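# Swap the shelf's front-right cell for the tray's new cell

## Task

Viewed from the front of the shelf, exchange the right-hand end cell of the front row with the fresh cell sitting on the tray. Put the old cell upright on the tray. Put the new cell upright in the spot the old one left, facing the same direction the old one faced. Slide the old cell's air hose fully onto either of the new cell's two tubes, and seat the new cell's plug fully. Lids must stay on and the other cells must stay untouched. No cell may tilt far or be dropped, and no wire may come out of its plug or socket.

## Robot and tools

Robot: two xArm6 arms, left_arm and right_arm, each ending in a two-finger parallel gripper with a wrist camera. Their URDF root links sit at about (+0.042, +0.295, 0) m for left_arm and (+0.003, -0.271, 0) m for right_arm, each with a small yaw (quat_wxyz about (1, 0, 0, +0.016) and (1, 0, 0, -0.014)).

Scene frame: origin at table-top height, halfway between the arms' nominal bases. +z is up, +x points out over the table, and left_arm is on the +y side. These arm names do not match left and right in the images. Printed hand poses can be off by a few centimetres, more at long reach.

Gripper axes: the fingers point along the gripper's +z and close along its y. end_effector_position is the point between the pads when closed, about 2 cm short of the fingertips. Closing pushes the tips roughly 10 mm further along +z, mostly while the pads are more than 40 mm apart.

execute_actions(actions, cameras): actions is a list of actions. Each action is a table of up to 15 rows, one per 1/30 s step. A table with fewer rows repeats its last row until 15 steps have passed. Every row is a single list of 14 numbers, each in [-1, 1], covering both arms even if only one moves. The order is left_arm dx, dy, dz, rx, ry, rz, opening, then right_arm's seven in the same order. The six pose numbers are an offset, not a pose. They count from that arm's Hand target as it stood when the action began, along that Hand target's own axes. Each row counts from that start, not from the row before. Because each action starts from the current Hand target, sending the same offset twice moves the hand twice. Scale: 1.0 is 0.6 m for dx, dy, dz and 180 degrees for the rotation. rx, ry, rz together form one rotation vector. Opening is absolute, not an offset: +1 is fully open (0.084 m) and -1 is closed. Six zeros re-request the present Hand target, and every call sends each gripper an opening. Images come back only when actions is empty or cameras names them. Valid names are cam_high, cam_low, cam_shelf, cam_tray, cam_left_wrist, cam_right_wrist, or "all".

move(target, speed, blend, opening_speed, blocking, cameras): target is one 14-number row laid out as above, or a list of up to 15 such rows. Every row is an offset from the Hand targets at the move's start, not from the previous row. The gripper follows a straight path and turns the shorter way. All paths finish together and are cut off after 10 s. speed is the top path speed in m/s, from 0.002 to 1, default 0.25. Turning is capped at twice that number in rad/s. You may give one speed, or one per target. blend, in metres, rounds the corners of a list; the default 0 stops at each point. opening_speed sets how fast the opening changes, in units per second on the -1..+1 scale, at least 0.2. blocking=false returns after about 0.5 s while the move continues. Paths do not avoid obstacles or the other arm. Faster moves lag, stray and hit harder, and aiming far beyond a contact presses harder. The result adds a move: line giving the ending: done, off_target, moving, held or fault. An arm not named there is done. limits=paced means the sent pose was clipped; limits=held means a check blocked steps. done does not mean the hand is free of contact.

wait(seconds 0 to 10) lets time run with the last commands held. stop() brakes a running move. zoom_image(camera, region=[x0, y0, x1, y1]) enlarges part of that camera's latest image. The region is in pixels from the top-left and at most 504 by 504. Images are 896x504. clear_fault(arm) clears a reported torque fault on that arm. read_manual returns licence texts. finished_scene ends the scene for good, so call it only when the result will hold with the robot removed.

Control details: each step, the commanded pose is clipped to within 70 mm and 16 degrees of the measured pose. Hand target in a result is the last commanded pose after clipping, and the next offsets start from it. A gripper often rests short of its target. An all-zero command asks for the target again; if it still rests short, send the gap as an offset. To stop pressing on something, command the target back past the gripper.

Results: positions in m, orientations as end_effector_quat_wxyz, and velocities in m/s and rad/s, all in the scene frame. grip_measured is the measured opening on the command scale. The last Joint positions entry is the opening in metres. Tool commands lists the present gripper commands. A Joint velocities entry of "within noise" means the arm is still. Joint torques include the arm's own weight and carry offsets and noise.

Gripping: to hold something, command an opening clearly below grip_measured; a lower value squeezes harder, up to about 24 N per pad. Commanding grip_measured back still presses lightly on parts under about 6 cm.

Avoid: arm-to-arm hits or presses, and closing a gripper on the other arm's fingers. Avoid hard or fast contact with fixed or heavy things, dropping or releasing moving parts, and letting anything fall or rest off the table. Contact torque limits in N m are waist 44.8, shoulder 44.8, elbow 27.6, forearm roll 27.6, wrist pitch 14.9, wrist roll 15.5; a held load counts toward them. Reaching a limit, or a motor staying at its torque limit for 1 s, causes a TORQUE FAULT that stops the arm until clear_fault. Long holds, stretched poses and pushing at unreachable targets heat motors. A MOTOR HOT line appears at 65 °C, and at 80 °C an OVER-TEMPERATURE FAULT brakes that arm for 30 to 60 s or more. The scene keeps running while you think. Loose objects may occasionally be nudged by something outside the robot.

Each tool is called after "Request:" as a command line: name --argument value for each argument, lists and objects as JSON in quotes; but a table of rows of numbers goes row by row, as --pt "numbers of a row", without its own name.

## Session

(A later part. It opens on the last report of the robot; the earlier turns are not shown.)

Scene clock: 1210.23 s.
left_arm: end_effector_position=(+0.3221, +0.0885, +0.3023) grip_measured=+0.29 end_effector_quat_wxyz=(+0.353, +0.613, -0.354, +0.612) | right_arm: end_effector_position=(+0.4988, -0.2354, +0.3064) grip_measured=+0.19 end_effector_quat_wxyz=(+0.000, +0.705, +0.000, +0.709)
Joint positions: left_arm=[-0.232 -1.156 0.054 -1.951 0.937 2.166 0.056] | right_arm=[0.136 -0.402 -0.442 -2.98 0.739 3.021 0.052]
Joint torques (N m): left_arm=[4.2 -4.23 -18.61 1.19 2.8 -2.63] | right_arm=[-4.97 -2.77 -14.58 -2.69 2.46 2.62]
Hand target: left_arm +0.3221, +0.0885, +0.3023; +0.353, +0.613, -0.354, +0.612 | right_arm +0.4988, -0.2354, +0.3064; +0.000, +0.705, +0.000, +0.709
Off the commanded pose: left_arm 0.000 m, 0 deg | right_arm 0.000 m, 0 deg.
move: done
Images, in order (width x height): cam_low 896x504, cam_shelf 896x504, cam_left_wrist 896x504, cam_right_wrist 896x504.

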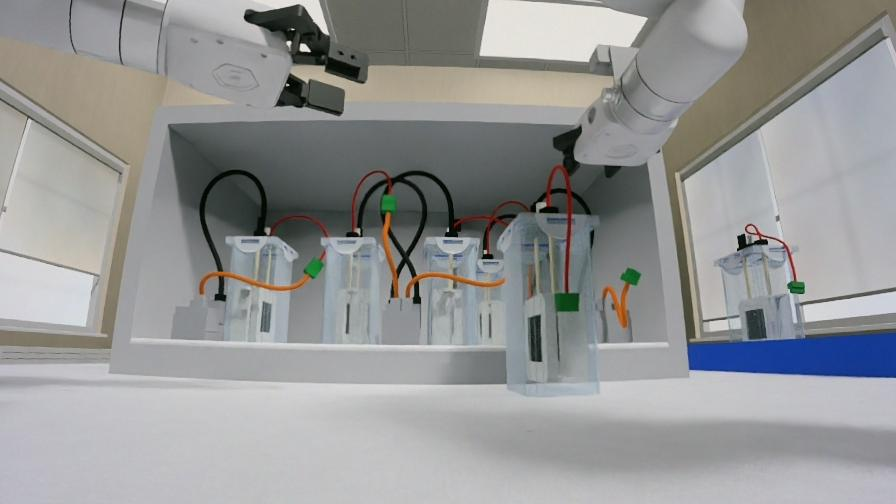

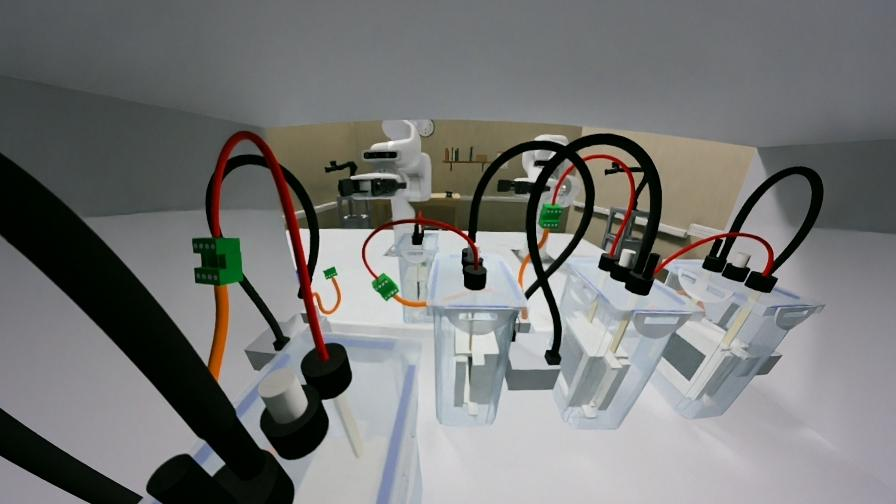

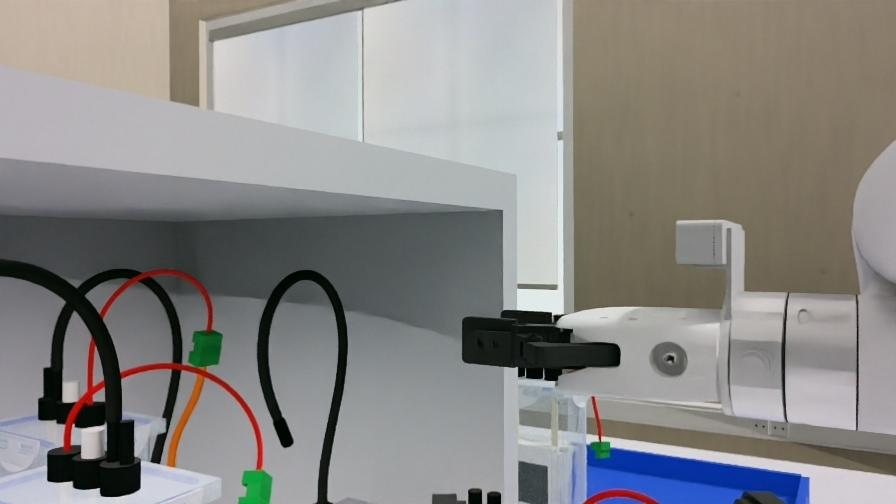

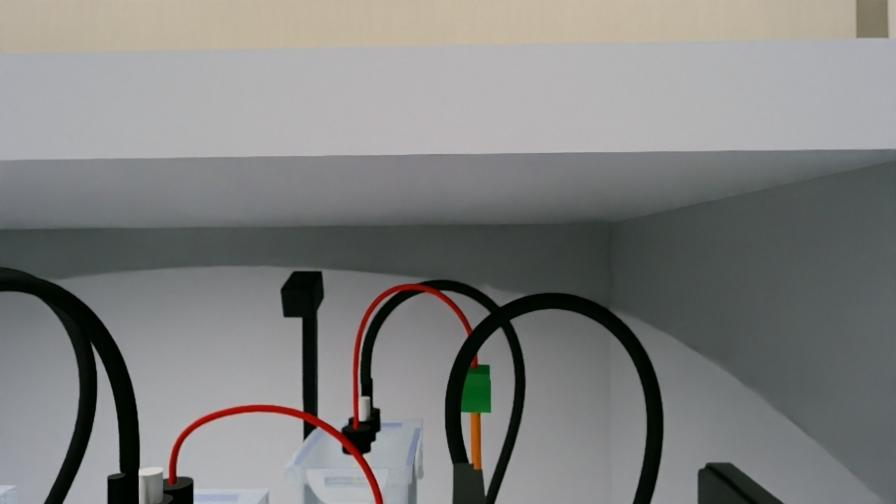

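Request:
move --pt "0 0 0 0 0 0 0.3 -0.1017 -0.0467 0.235 0 0 0 0.2" --speed 0.12 --cameras '["cam_right_wrist","cam_shelf","cam_left_wrist"]'

Request:
zoom_image --camera "cam_shelf" --region '[190, 110, 430, 340]'

Request:
zoom_image --camera "cam_left_wrist" --region '[200, 240, 520, 504]'

Scene clock: 1222.73 s.
left_arm: end_effector_position=(+0.3221, +0.0885, +0.3023) grip_measured=+0.29 end_effector_quat_wxyz=(+0.353, +0.613, -0.354, +0.612) | right_arm: end_effector_position=(+0.6402, -0.2074, +0.2463) grip_measured=+0.19 end_effector_quat_wxyz=(+0.000, +0.705, +0.000, +0.709)
Joint positions: left_arm=[-0.232 -1.156 0.054 -1.951 0.937 2.166 0.056] | right_arm=[0.169 0.208 -0.9 -2.96 0.893 3.026 0.052]
Joint torques (N m): left_arm=[4.08 -4.13 -18.63 1.11 2.76 -2.58] | right_arm=[5.69 -11.73 -13.87 3.09 0.51 -2.85]
Hand target: left_arm +0.3221, +0.0885, +0.3023; +0.353, +0.613, -0.354, +0.612 | right_arm +0.6402, -0.2074, +0.2462; +0.000, +0.705, +0.000, +0.709
Off the commanded pose: left_arm 0.000 m, 0 deg | right_arm 0.000 m, 0 deg.
move: done
Images, in order (width x height): cam_shelf 896x504, cam_left_wrist 896x504, cam_right_wrist 896x504.

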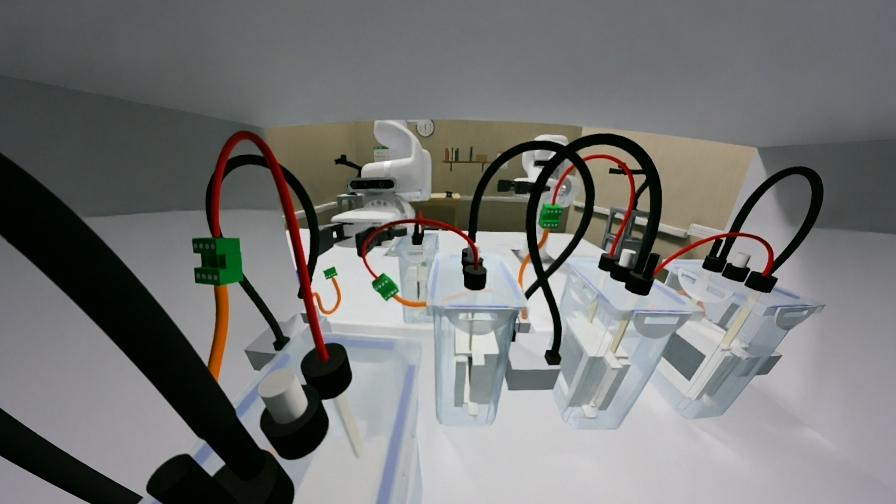

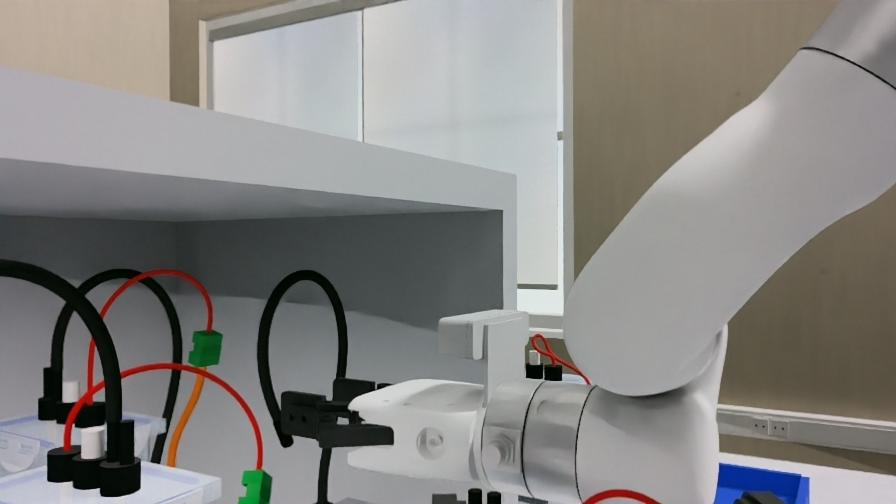

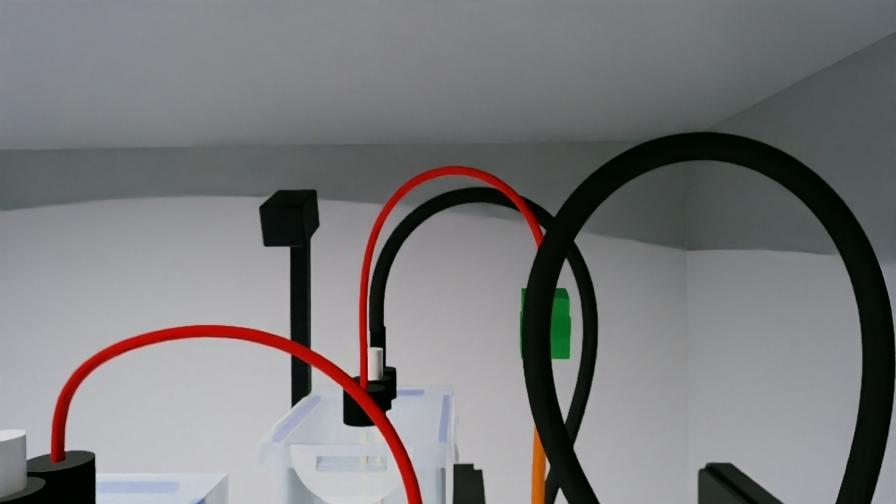

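Scaled by 2.100.

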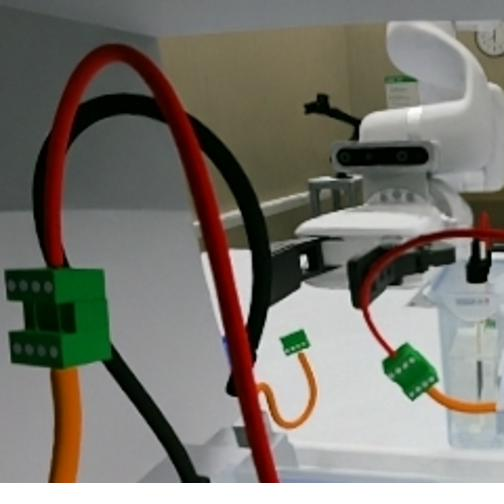

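Scaled by 1.575.

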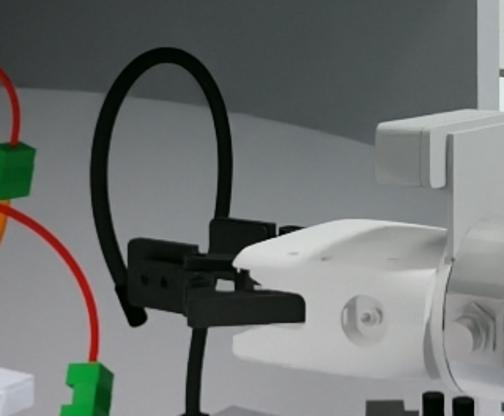

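Request:
move --pt "0 0 0 0 0 0 0.3 0 0.0117 0.06 0 0 0 0.2" --pt "0 0 0 0 0 0 0.3 0 0.0117 0.105 0 0 0 0.2" --speed 0.08 --cameras '["cam_right_wrist","cam_shelf","cam_left_wrist"]'

Request:
zoom_image --camera "cam_shelf" --region '[190, 110, 430, 340]'

Request:
zoom_image --camera "cam_left_wrist" --region '[200, 240, 520, 504]'

Scene clock: 1236.07 s.
left_arm: end_effector_position=(+0.3221, +0.0885, +0.3023) grip_measured=+0.29 end_effector_quat_wxyz=(+0.353, +0.613, -0.354, +0.612) | right_arm: end_effector_position=(+0.7032, -0.2144, +0.2466) grip_measured=+0.19 end_effector_quat_wxyz=(+0.000, +0.705, +0.000, +0.709)
Joint positions: left_arm=[-0.232 -1.156 0.054 -1.951 0.937 2.166 0.056] | right_arm=[0.136 0.383 -1.158 -2.992 0.807 3.037 0.052]
Joint torques (N m): left_arm=[4.03 -4.01 -18.67 1.17 2.73 -2.56] | right_arm=[-5.04 -14.87 -14.28 -2.6 0.62 -2.81]
Hand target: left_arm +0.3221, +0.0885, +0.3023; +0.353, +0.613, -0.354, +0.612 | right_arm +0.7032, -0.2144, +0.2466; +0.000, +0.705, +0.000, +0.709
Off the commanded pose: left_arm 0.000 m, 0 deg | right_arm 0.000 m, 0 deg.
move: done
Images, in order (width x height): cam_shelf 896x504, cam_left_wrist 896x504, cam_right_wrist 896x504.

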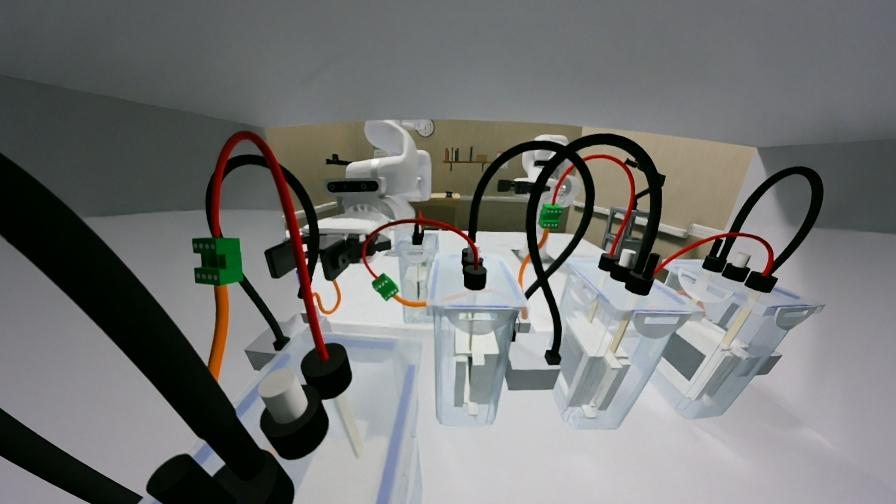

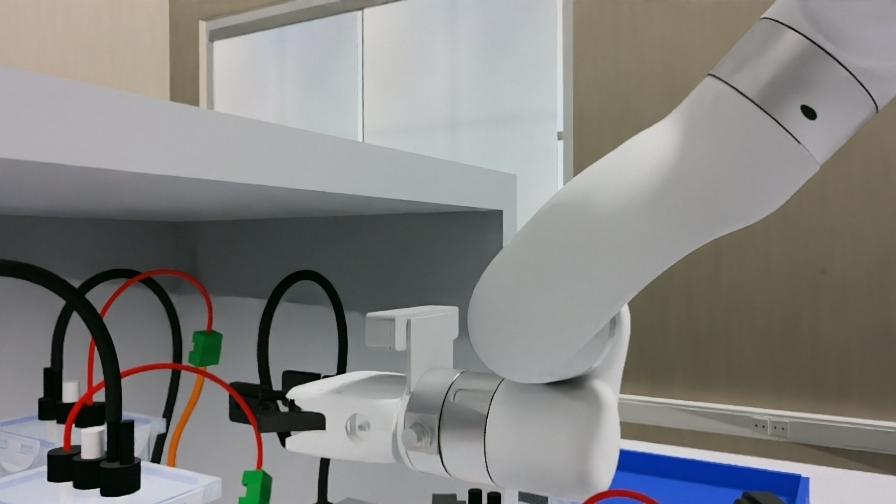

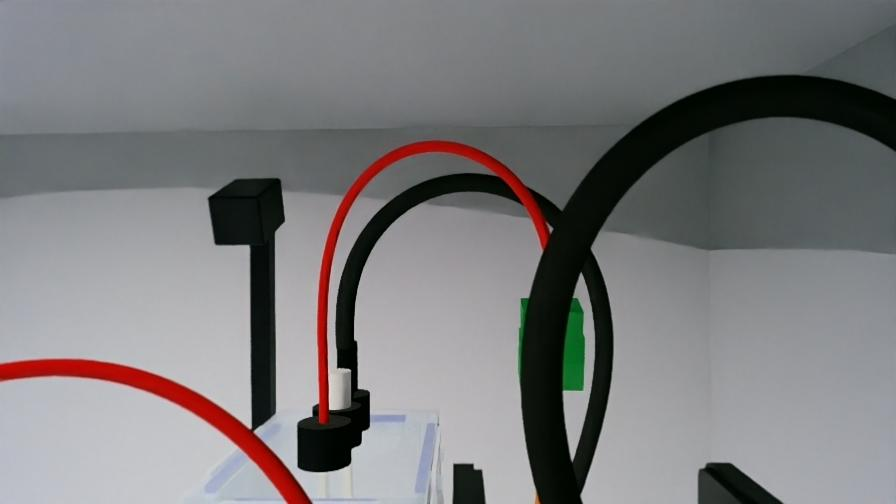

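Scaled by 2.100.

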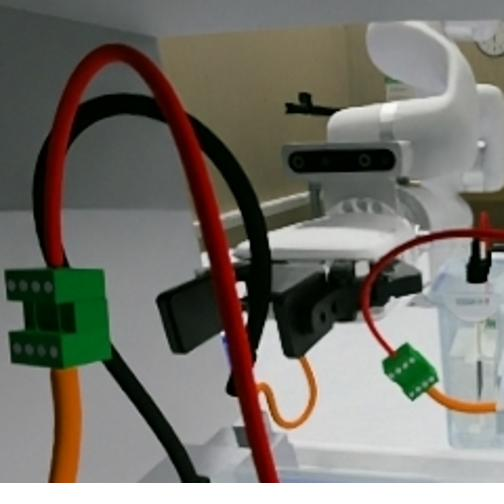

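Scaled by 1.575.

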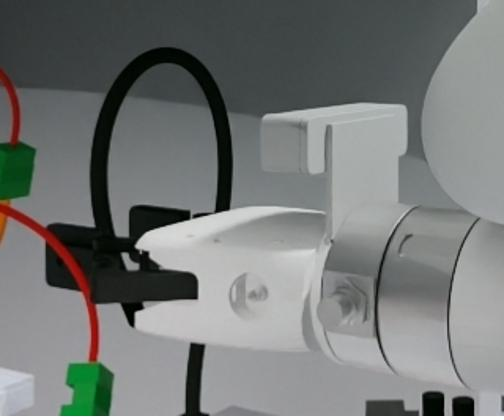

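Request:
move --pt "0 0 0 0 0 0 0.3 0 -0.0092 0 0 0 0 0.2" --pt "0 0 0 0 0 0 0.3 0 -0.0092 0 0 0 0 -1" --speed 0.05 --opening_speed 0.4 --cameras '["cam_right_wrist","cam_shelf","cam_left_wrist"]'

Request:
zoom_image --camera "cam_shelf" --region '[190, 110, 430, 340]'

Request:
zoom_image --camera "cam_left_wrist" --region '[200, 240, 520, 504]'

Scene clock: 1247.20 s.
left_arm: end_effector_position=(+0.3221, +0.0885, +0.3023) grip_measured=+0.29 end_effector_quat_wxyz=(+0.353, +0.613, -0.354, +0.612) | right_arm: end_effector_position=(+0.7032, -0.2088, +0.2466) grip_measured=-0.81 end_effector_quat_wxyz=(+0.000, +0.705, +0.000, +0.709)
Joint positions: left_arm=[-0.232 -1.156 0.054 -1.951 0.937 2.166 0.056] | right_arm=[0.147 0.384 -1.161 -2.977 0.808 3.027 0.008]
Joint torques (N m): left_arm=[4.03 -3.91 -18.81 1.09 2.7 -2.55] | right_arm=[5.66 -14.79 -14.11 3.06 2.3 -2.77]
Hand target: left_arm +0.3221, +0.0885, +0.3023; +0.353, +0.613, -0.354, +0.612 | right_arm +0.7032, -0.2088, +0.2466; +0.000, +0.705, +0.000, +0.709
Off the commanded pose: left_arm 0.000 m, 0 deg | right_arm 0.000 m, 0 deg.
move: done
Images, in order (width x height): cam_shelf 896x504, cam_left_wrist 896x504, cam_right_wrist 896x504.

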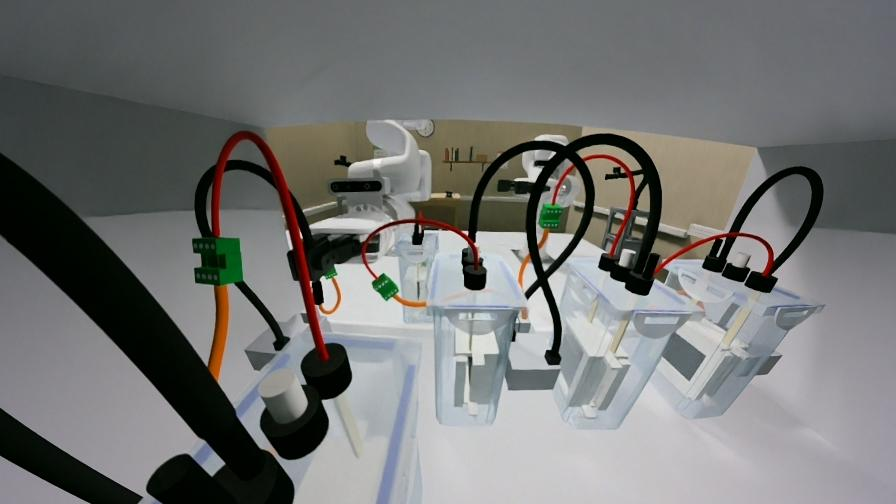

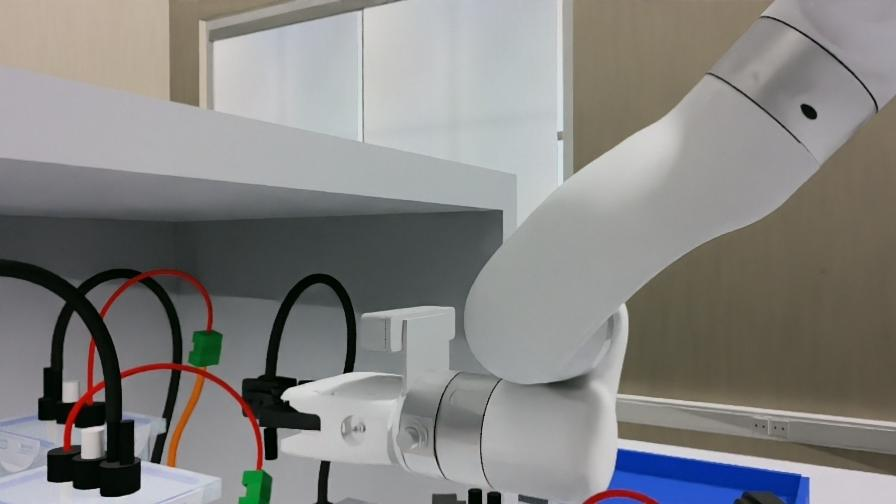

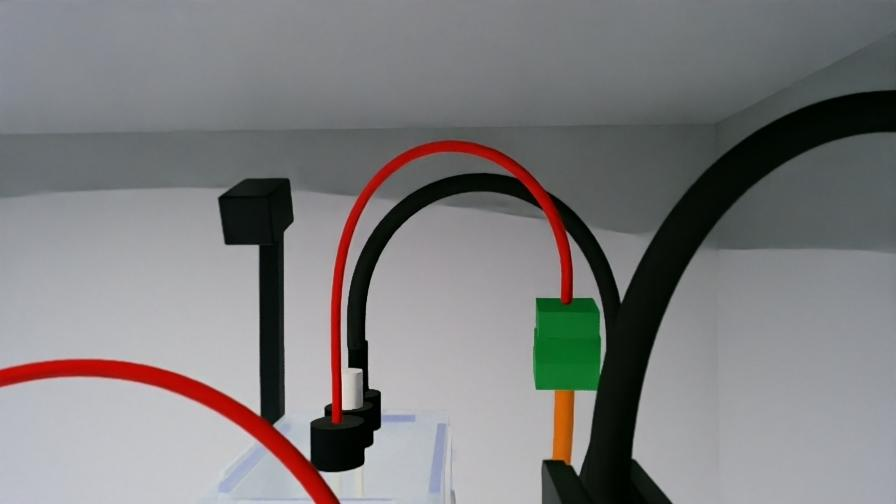

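Scaled by 2.100.

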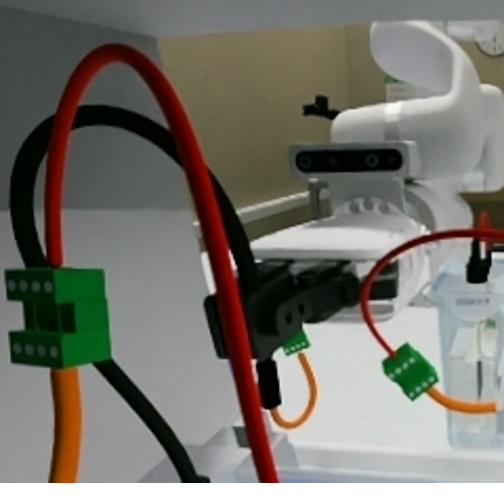

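Scaled by 1.575.

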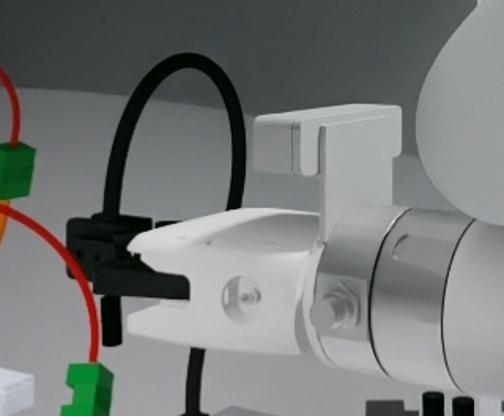

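Request:
move --pt "-0.02 -0.14 0.251 -0.165 -0.1086 0.0291 -0.2 0.0917 -0.0133 -0.133 0 0 0 -1" --pt "-0.02 -0.14 0.251 -0.165 -0.1086 0.0291 -0.2 0.1417 -0.09 -0.3 0 0 0 -1" --speed 0.08 --blend '[0.03,0]' --cameras '["cam_right_wrist","cam_shelf","cam_left_wrist","cam_high","cam_low"]'

Scene clock: 1289.83 s.
left_arm: end_effector_position=(+0.4702, +0.0001, +0.2903) grip_measured=-0.21 end_effector_quat_wxyz=(+0.405, +0.579, -0.579, +0.405) | right_arm: end_effector_position=(+0.5227, -0.1549, +0.3305) grip_measured=-0.81 end_effector_quat_wxyz=(+0.000, +0.705, +0.000, +0.709)
Joint positions: left_arm=[-0.228 -0.02 -0.925 -1.388 1.213 2.13 0.035] | right_arm=[0.348 -0.3 -0.592 -2.66 0.746 2.772 0.008]
Joint torques (N m): left_arm=[-3.57 -12.24 -20.74 0.71 2.08 -2.75] | right_arm=[6.19 -17.1 -9.81 2.85 0.84 -2.9]
Hand target: left_arm +0.4702, +0.0001, +0.2903; +0.405, +0.579, -0.579, +0.405 | right_arm +0.5226, -0.1549, +0.3305; +0.000, +0.705, +0.000, +0.709
Off the commanded pose: left_arm 0.000 m, 0 deg | right_arm 0.000 m, 0 deg.
move: done
Images, in order (width x height): cam_high 896x504, cam_low 896x504, cam_shelf 896x504, cam_left_wrist 896x504, cam_right_wrist 896x504.

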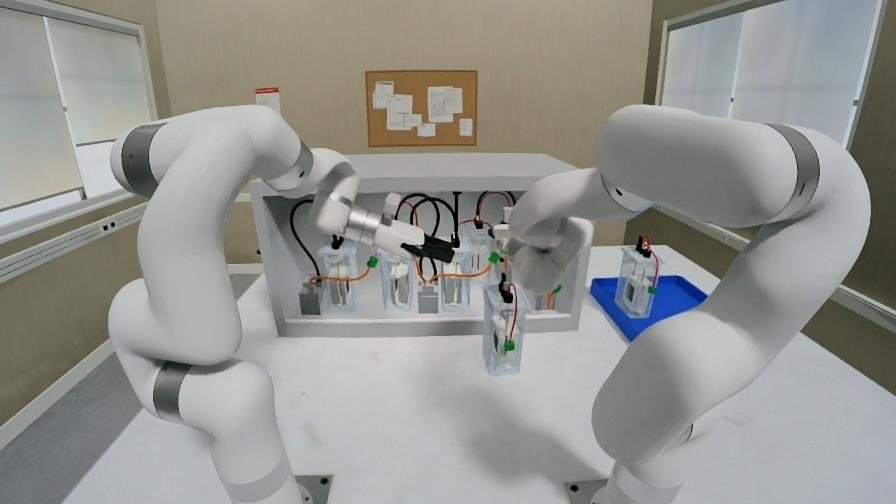

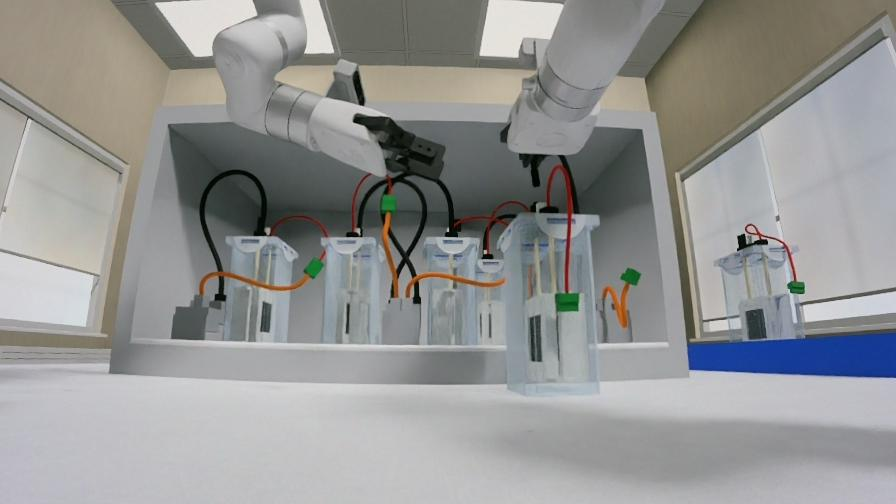

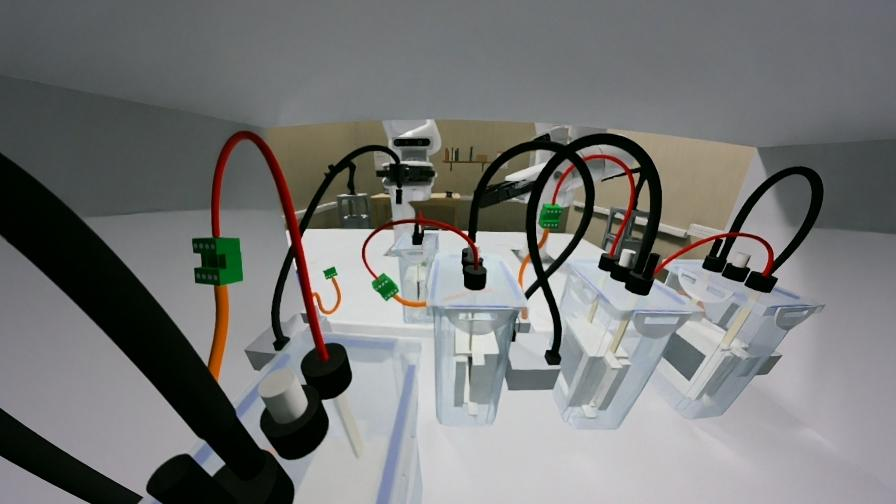

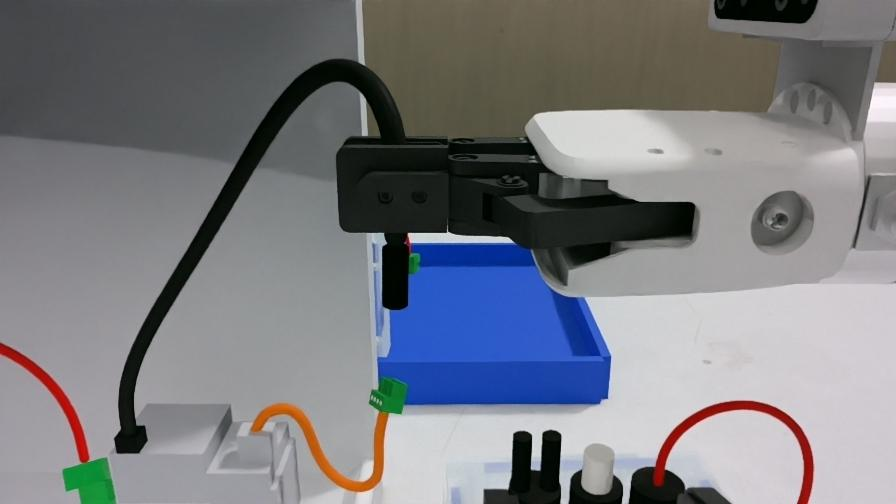

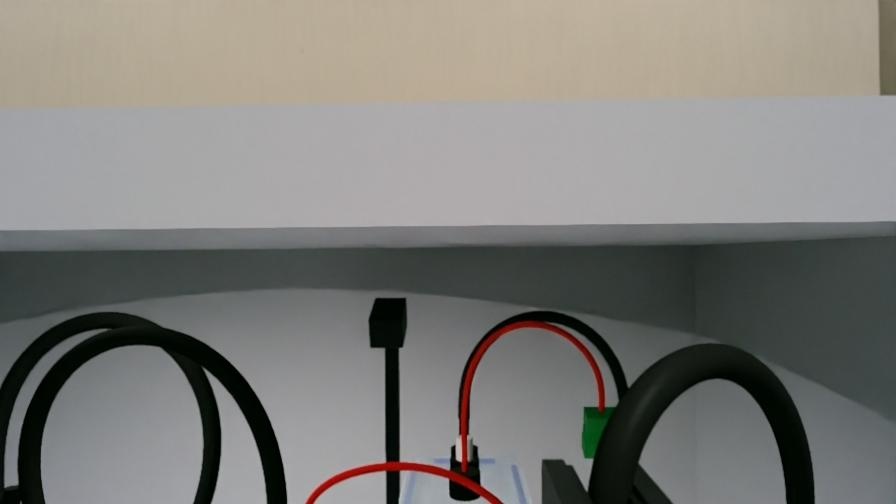

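Request:
zoom_image --camera "cam_shelf" --region '[370, 140, 460, 270]'

Request:
zoom_image --camera "cam_low" --region '[490, 130, 620, 260]'

Request:
zoom_image --camera "cam_high" --region '[460, 220, 580, 340]'

Scaled by 3.877.

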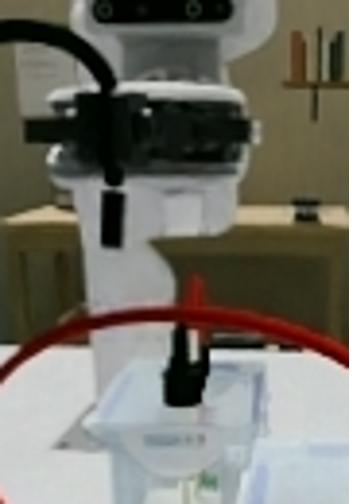

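Scaled by 3.877.

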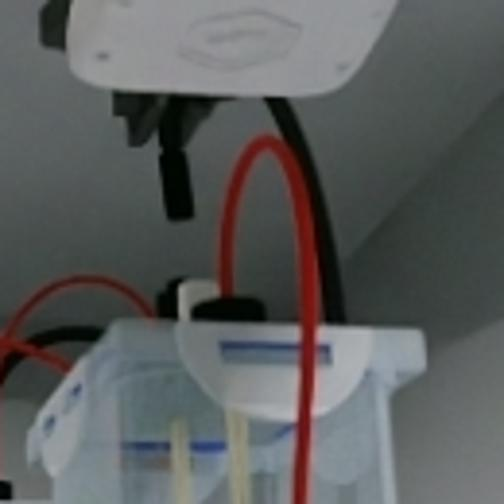

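Scaled by 4.200.

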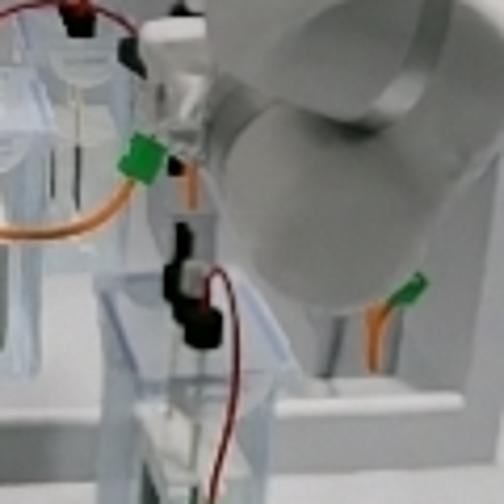

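Request:
move --target '[0,0,0,0,0,0,-0.2, 0,0,-0.085,0,0,0,-1]' --speed 0.06 --cameras '["cam_shelf","cam_left_wrist","cam_low","cam_high"]'

Request:
zoom_image --camera "cam_shelf" --region '[370, 140, 460, 270]'

Request:
zoom_image --camera "cam_low" --region '[490, 110, 620, 240]'

Request:
zoom_image --camera "cam_left_wrist" --region '[380, 200, 700, 504]'

Scene clock: 1309.20 s.
left_arm: end_effector_position=(+0.4702, +0.0001, +0.2903) grip_measured=-0.21 end_effector_quat_wxyz=(+0.405, +0.579, -0.579, +0.405) | right_arm: end_effector_position=(+0.4717, -0.1549, +0.3302) grip_measured=-0.81 end_effector_quat_wxyz=(+0.000, +0.705, +0.000, +0.709)
Joint positions: left_arm=[-0.228 -0.02 -0.925 -1.388 1.213 2.13 0.035] | right_arm=[0.397 -0.491 -0.429 -2.577 0.74 2.702 0.008]
Joint torques (N m): left_arm=[-3.51 -12.38 -20.66 0.63 2.08 -2.71] | right_arm=[6.87 -14.86 -10.66 2.55 0.78 -3.05]
Hand target: left_arm +0.4702, +0.0001, +0.2903; +0.405, +0.579, -0.579, +0.405 | right_arm +0.4717, -0.1549, +0.3302; +0.000, +0.705, +0.000, +0.709
Off the commanded pose: left_arm 0.000 m, 0 deg | right_arm 0.000 m, 0 deg.
move: done
Images, in order (width x height): cam_high 896x504, cam_low 896x504, cam_shelf 896x504, cam_left_wrist 896x504.

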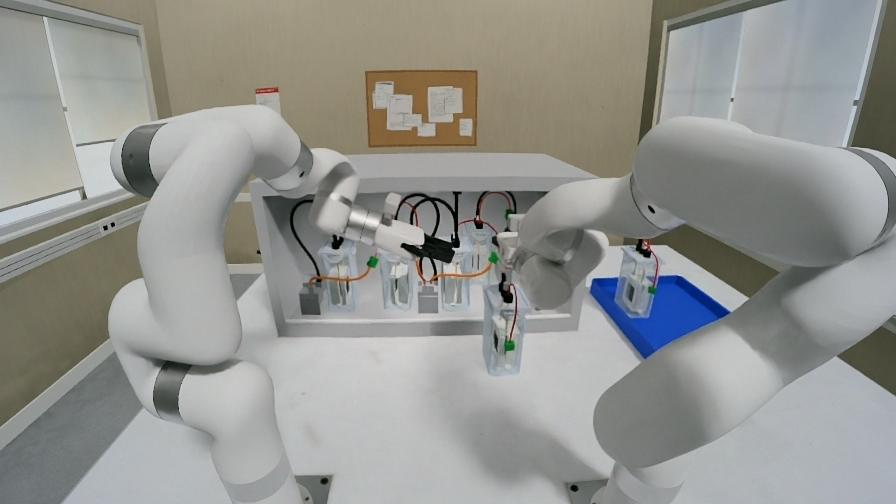

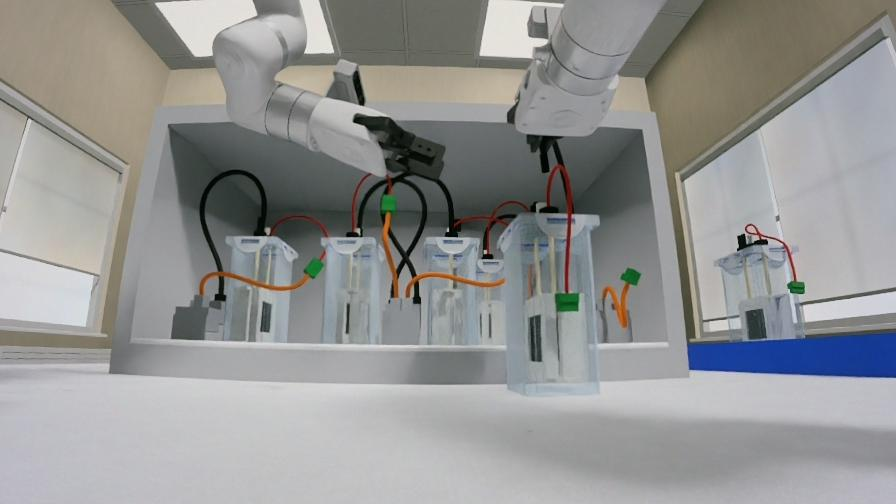

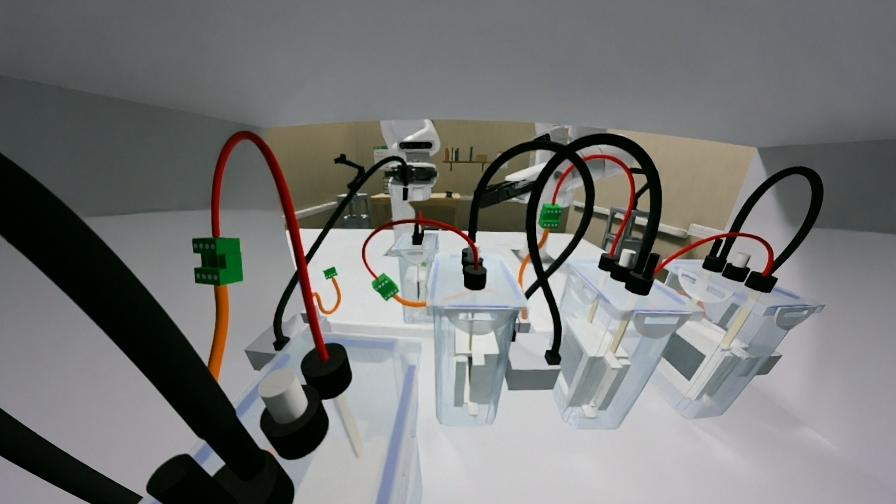

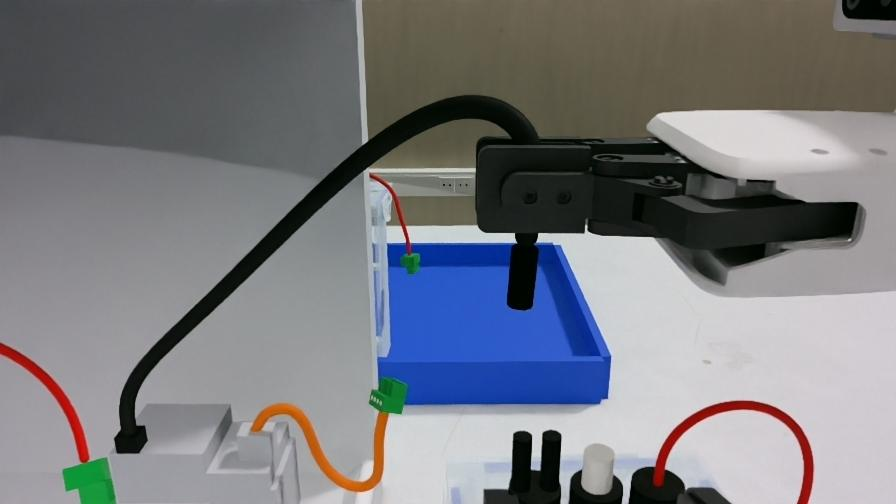

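Scaled by 3.877.

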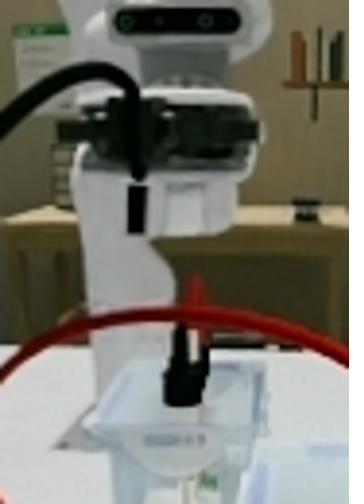

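Scaled by 3.877.

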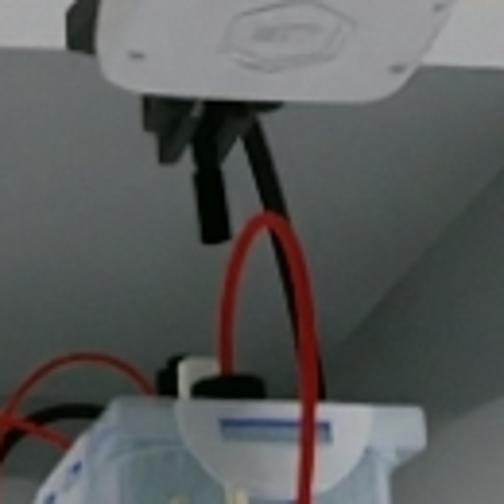

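Scaled by 1.575.

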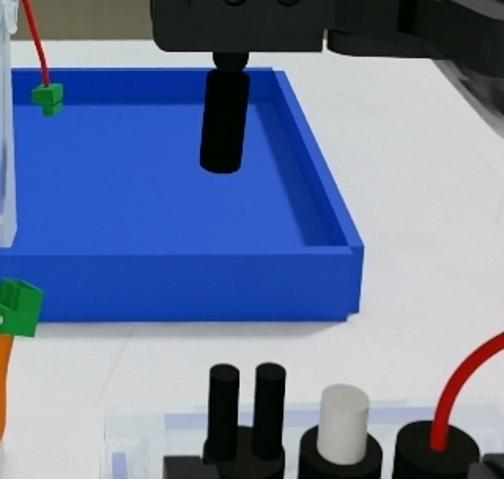

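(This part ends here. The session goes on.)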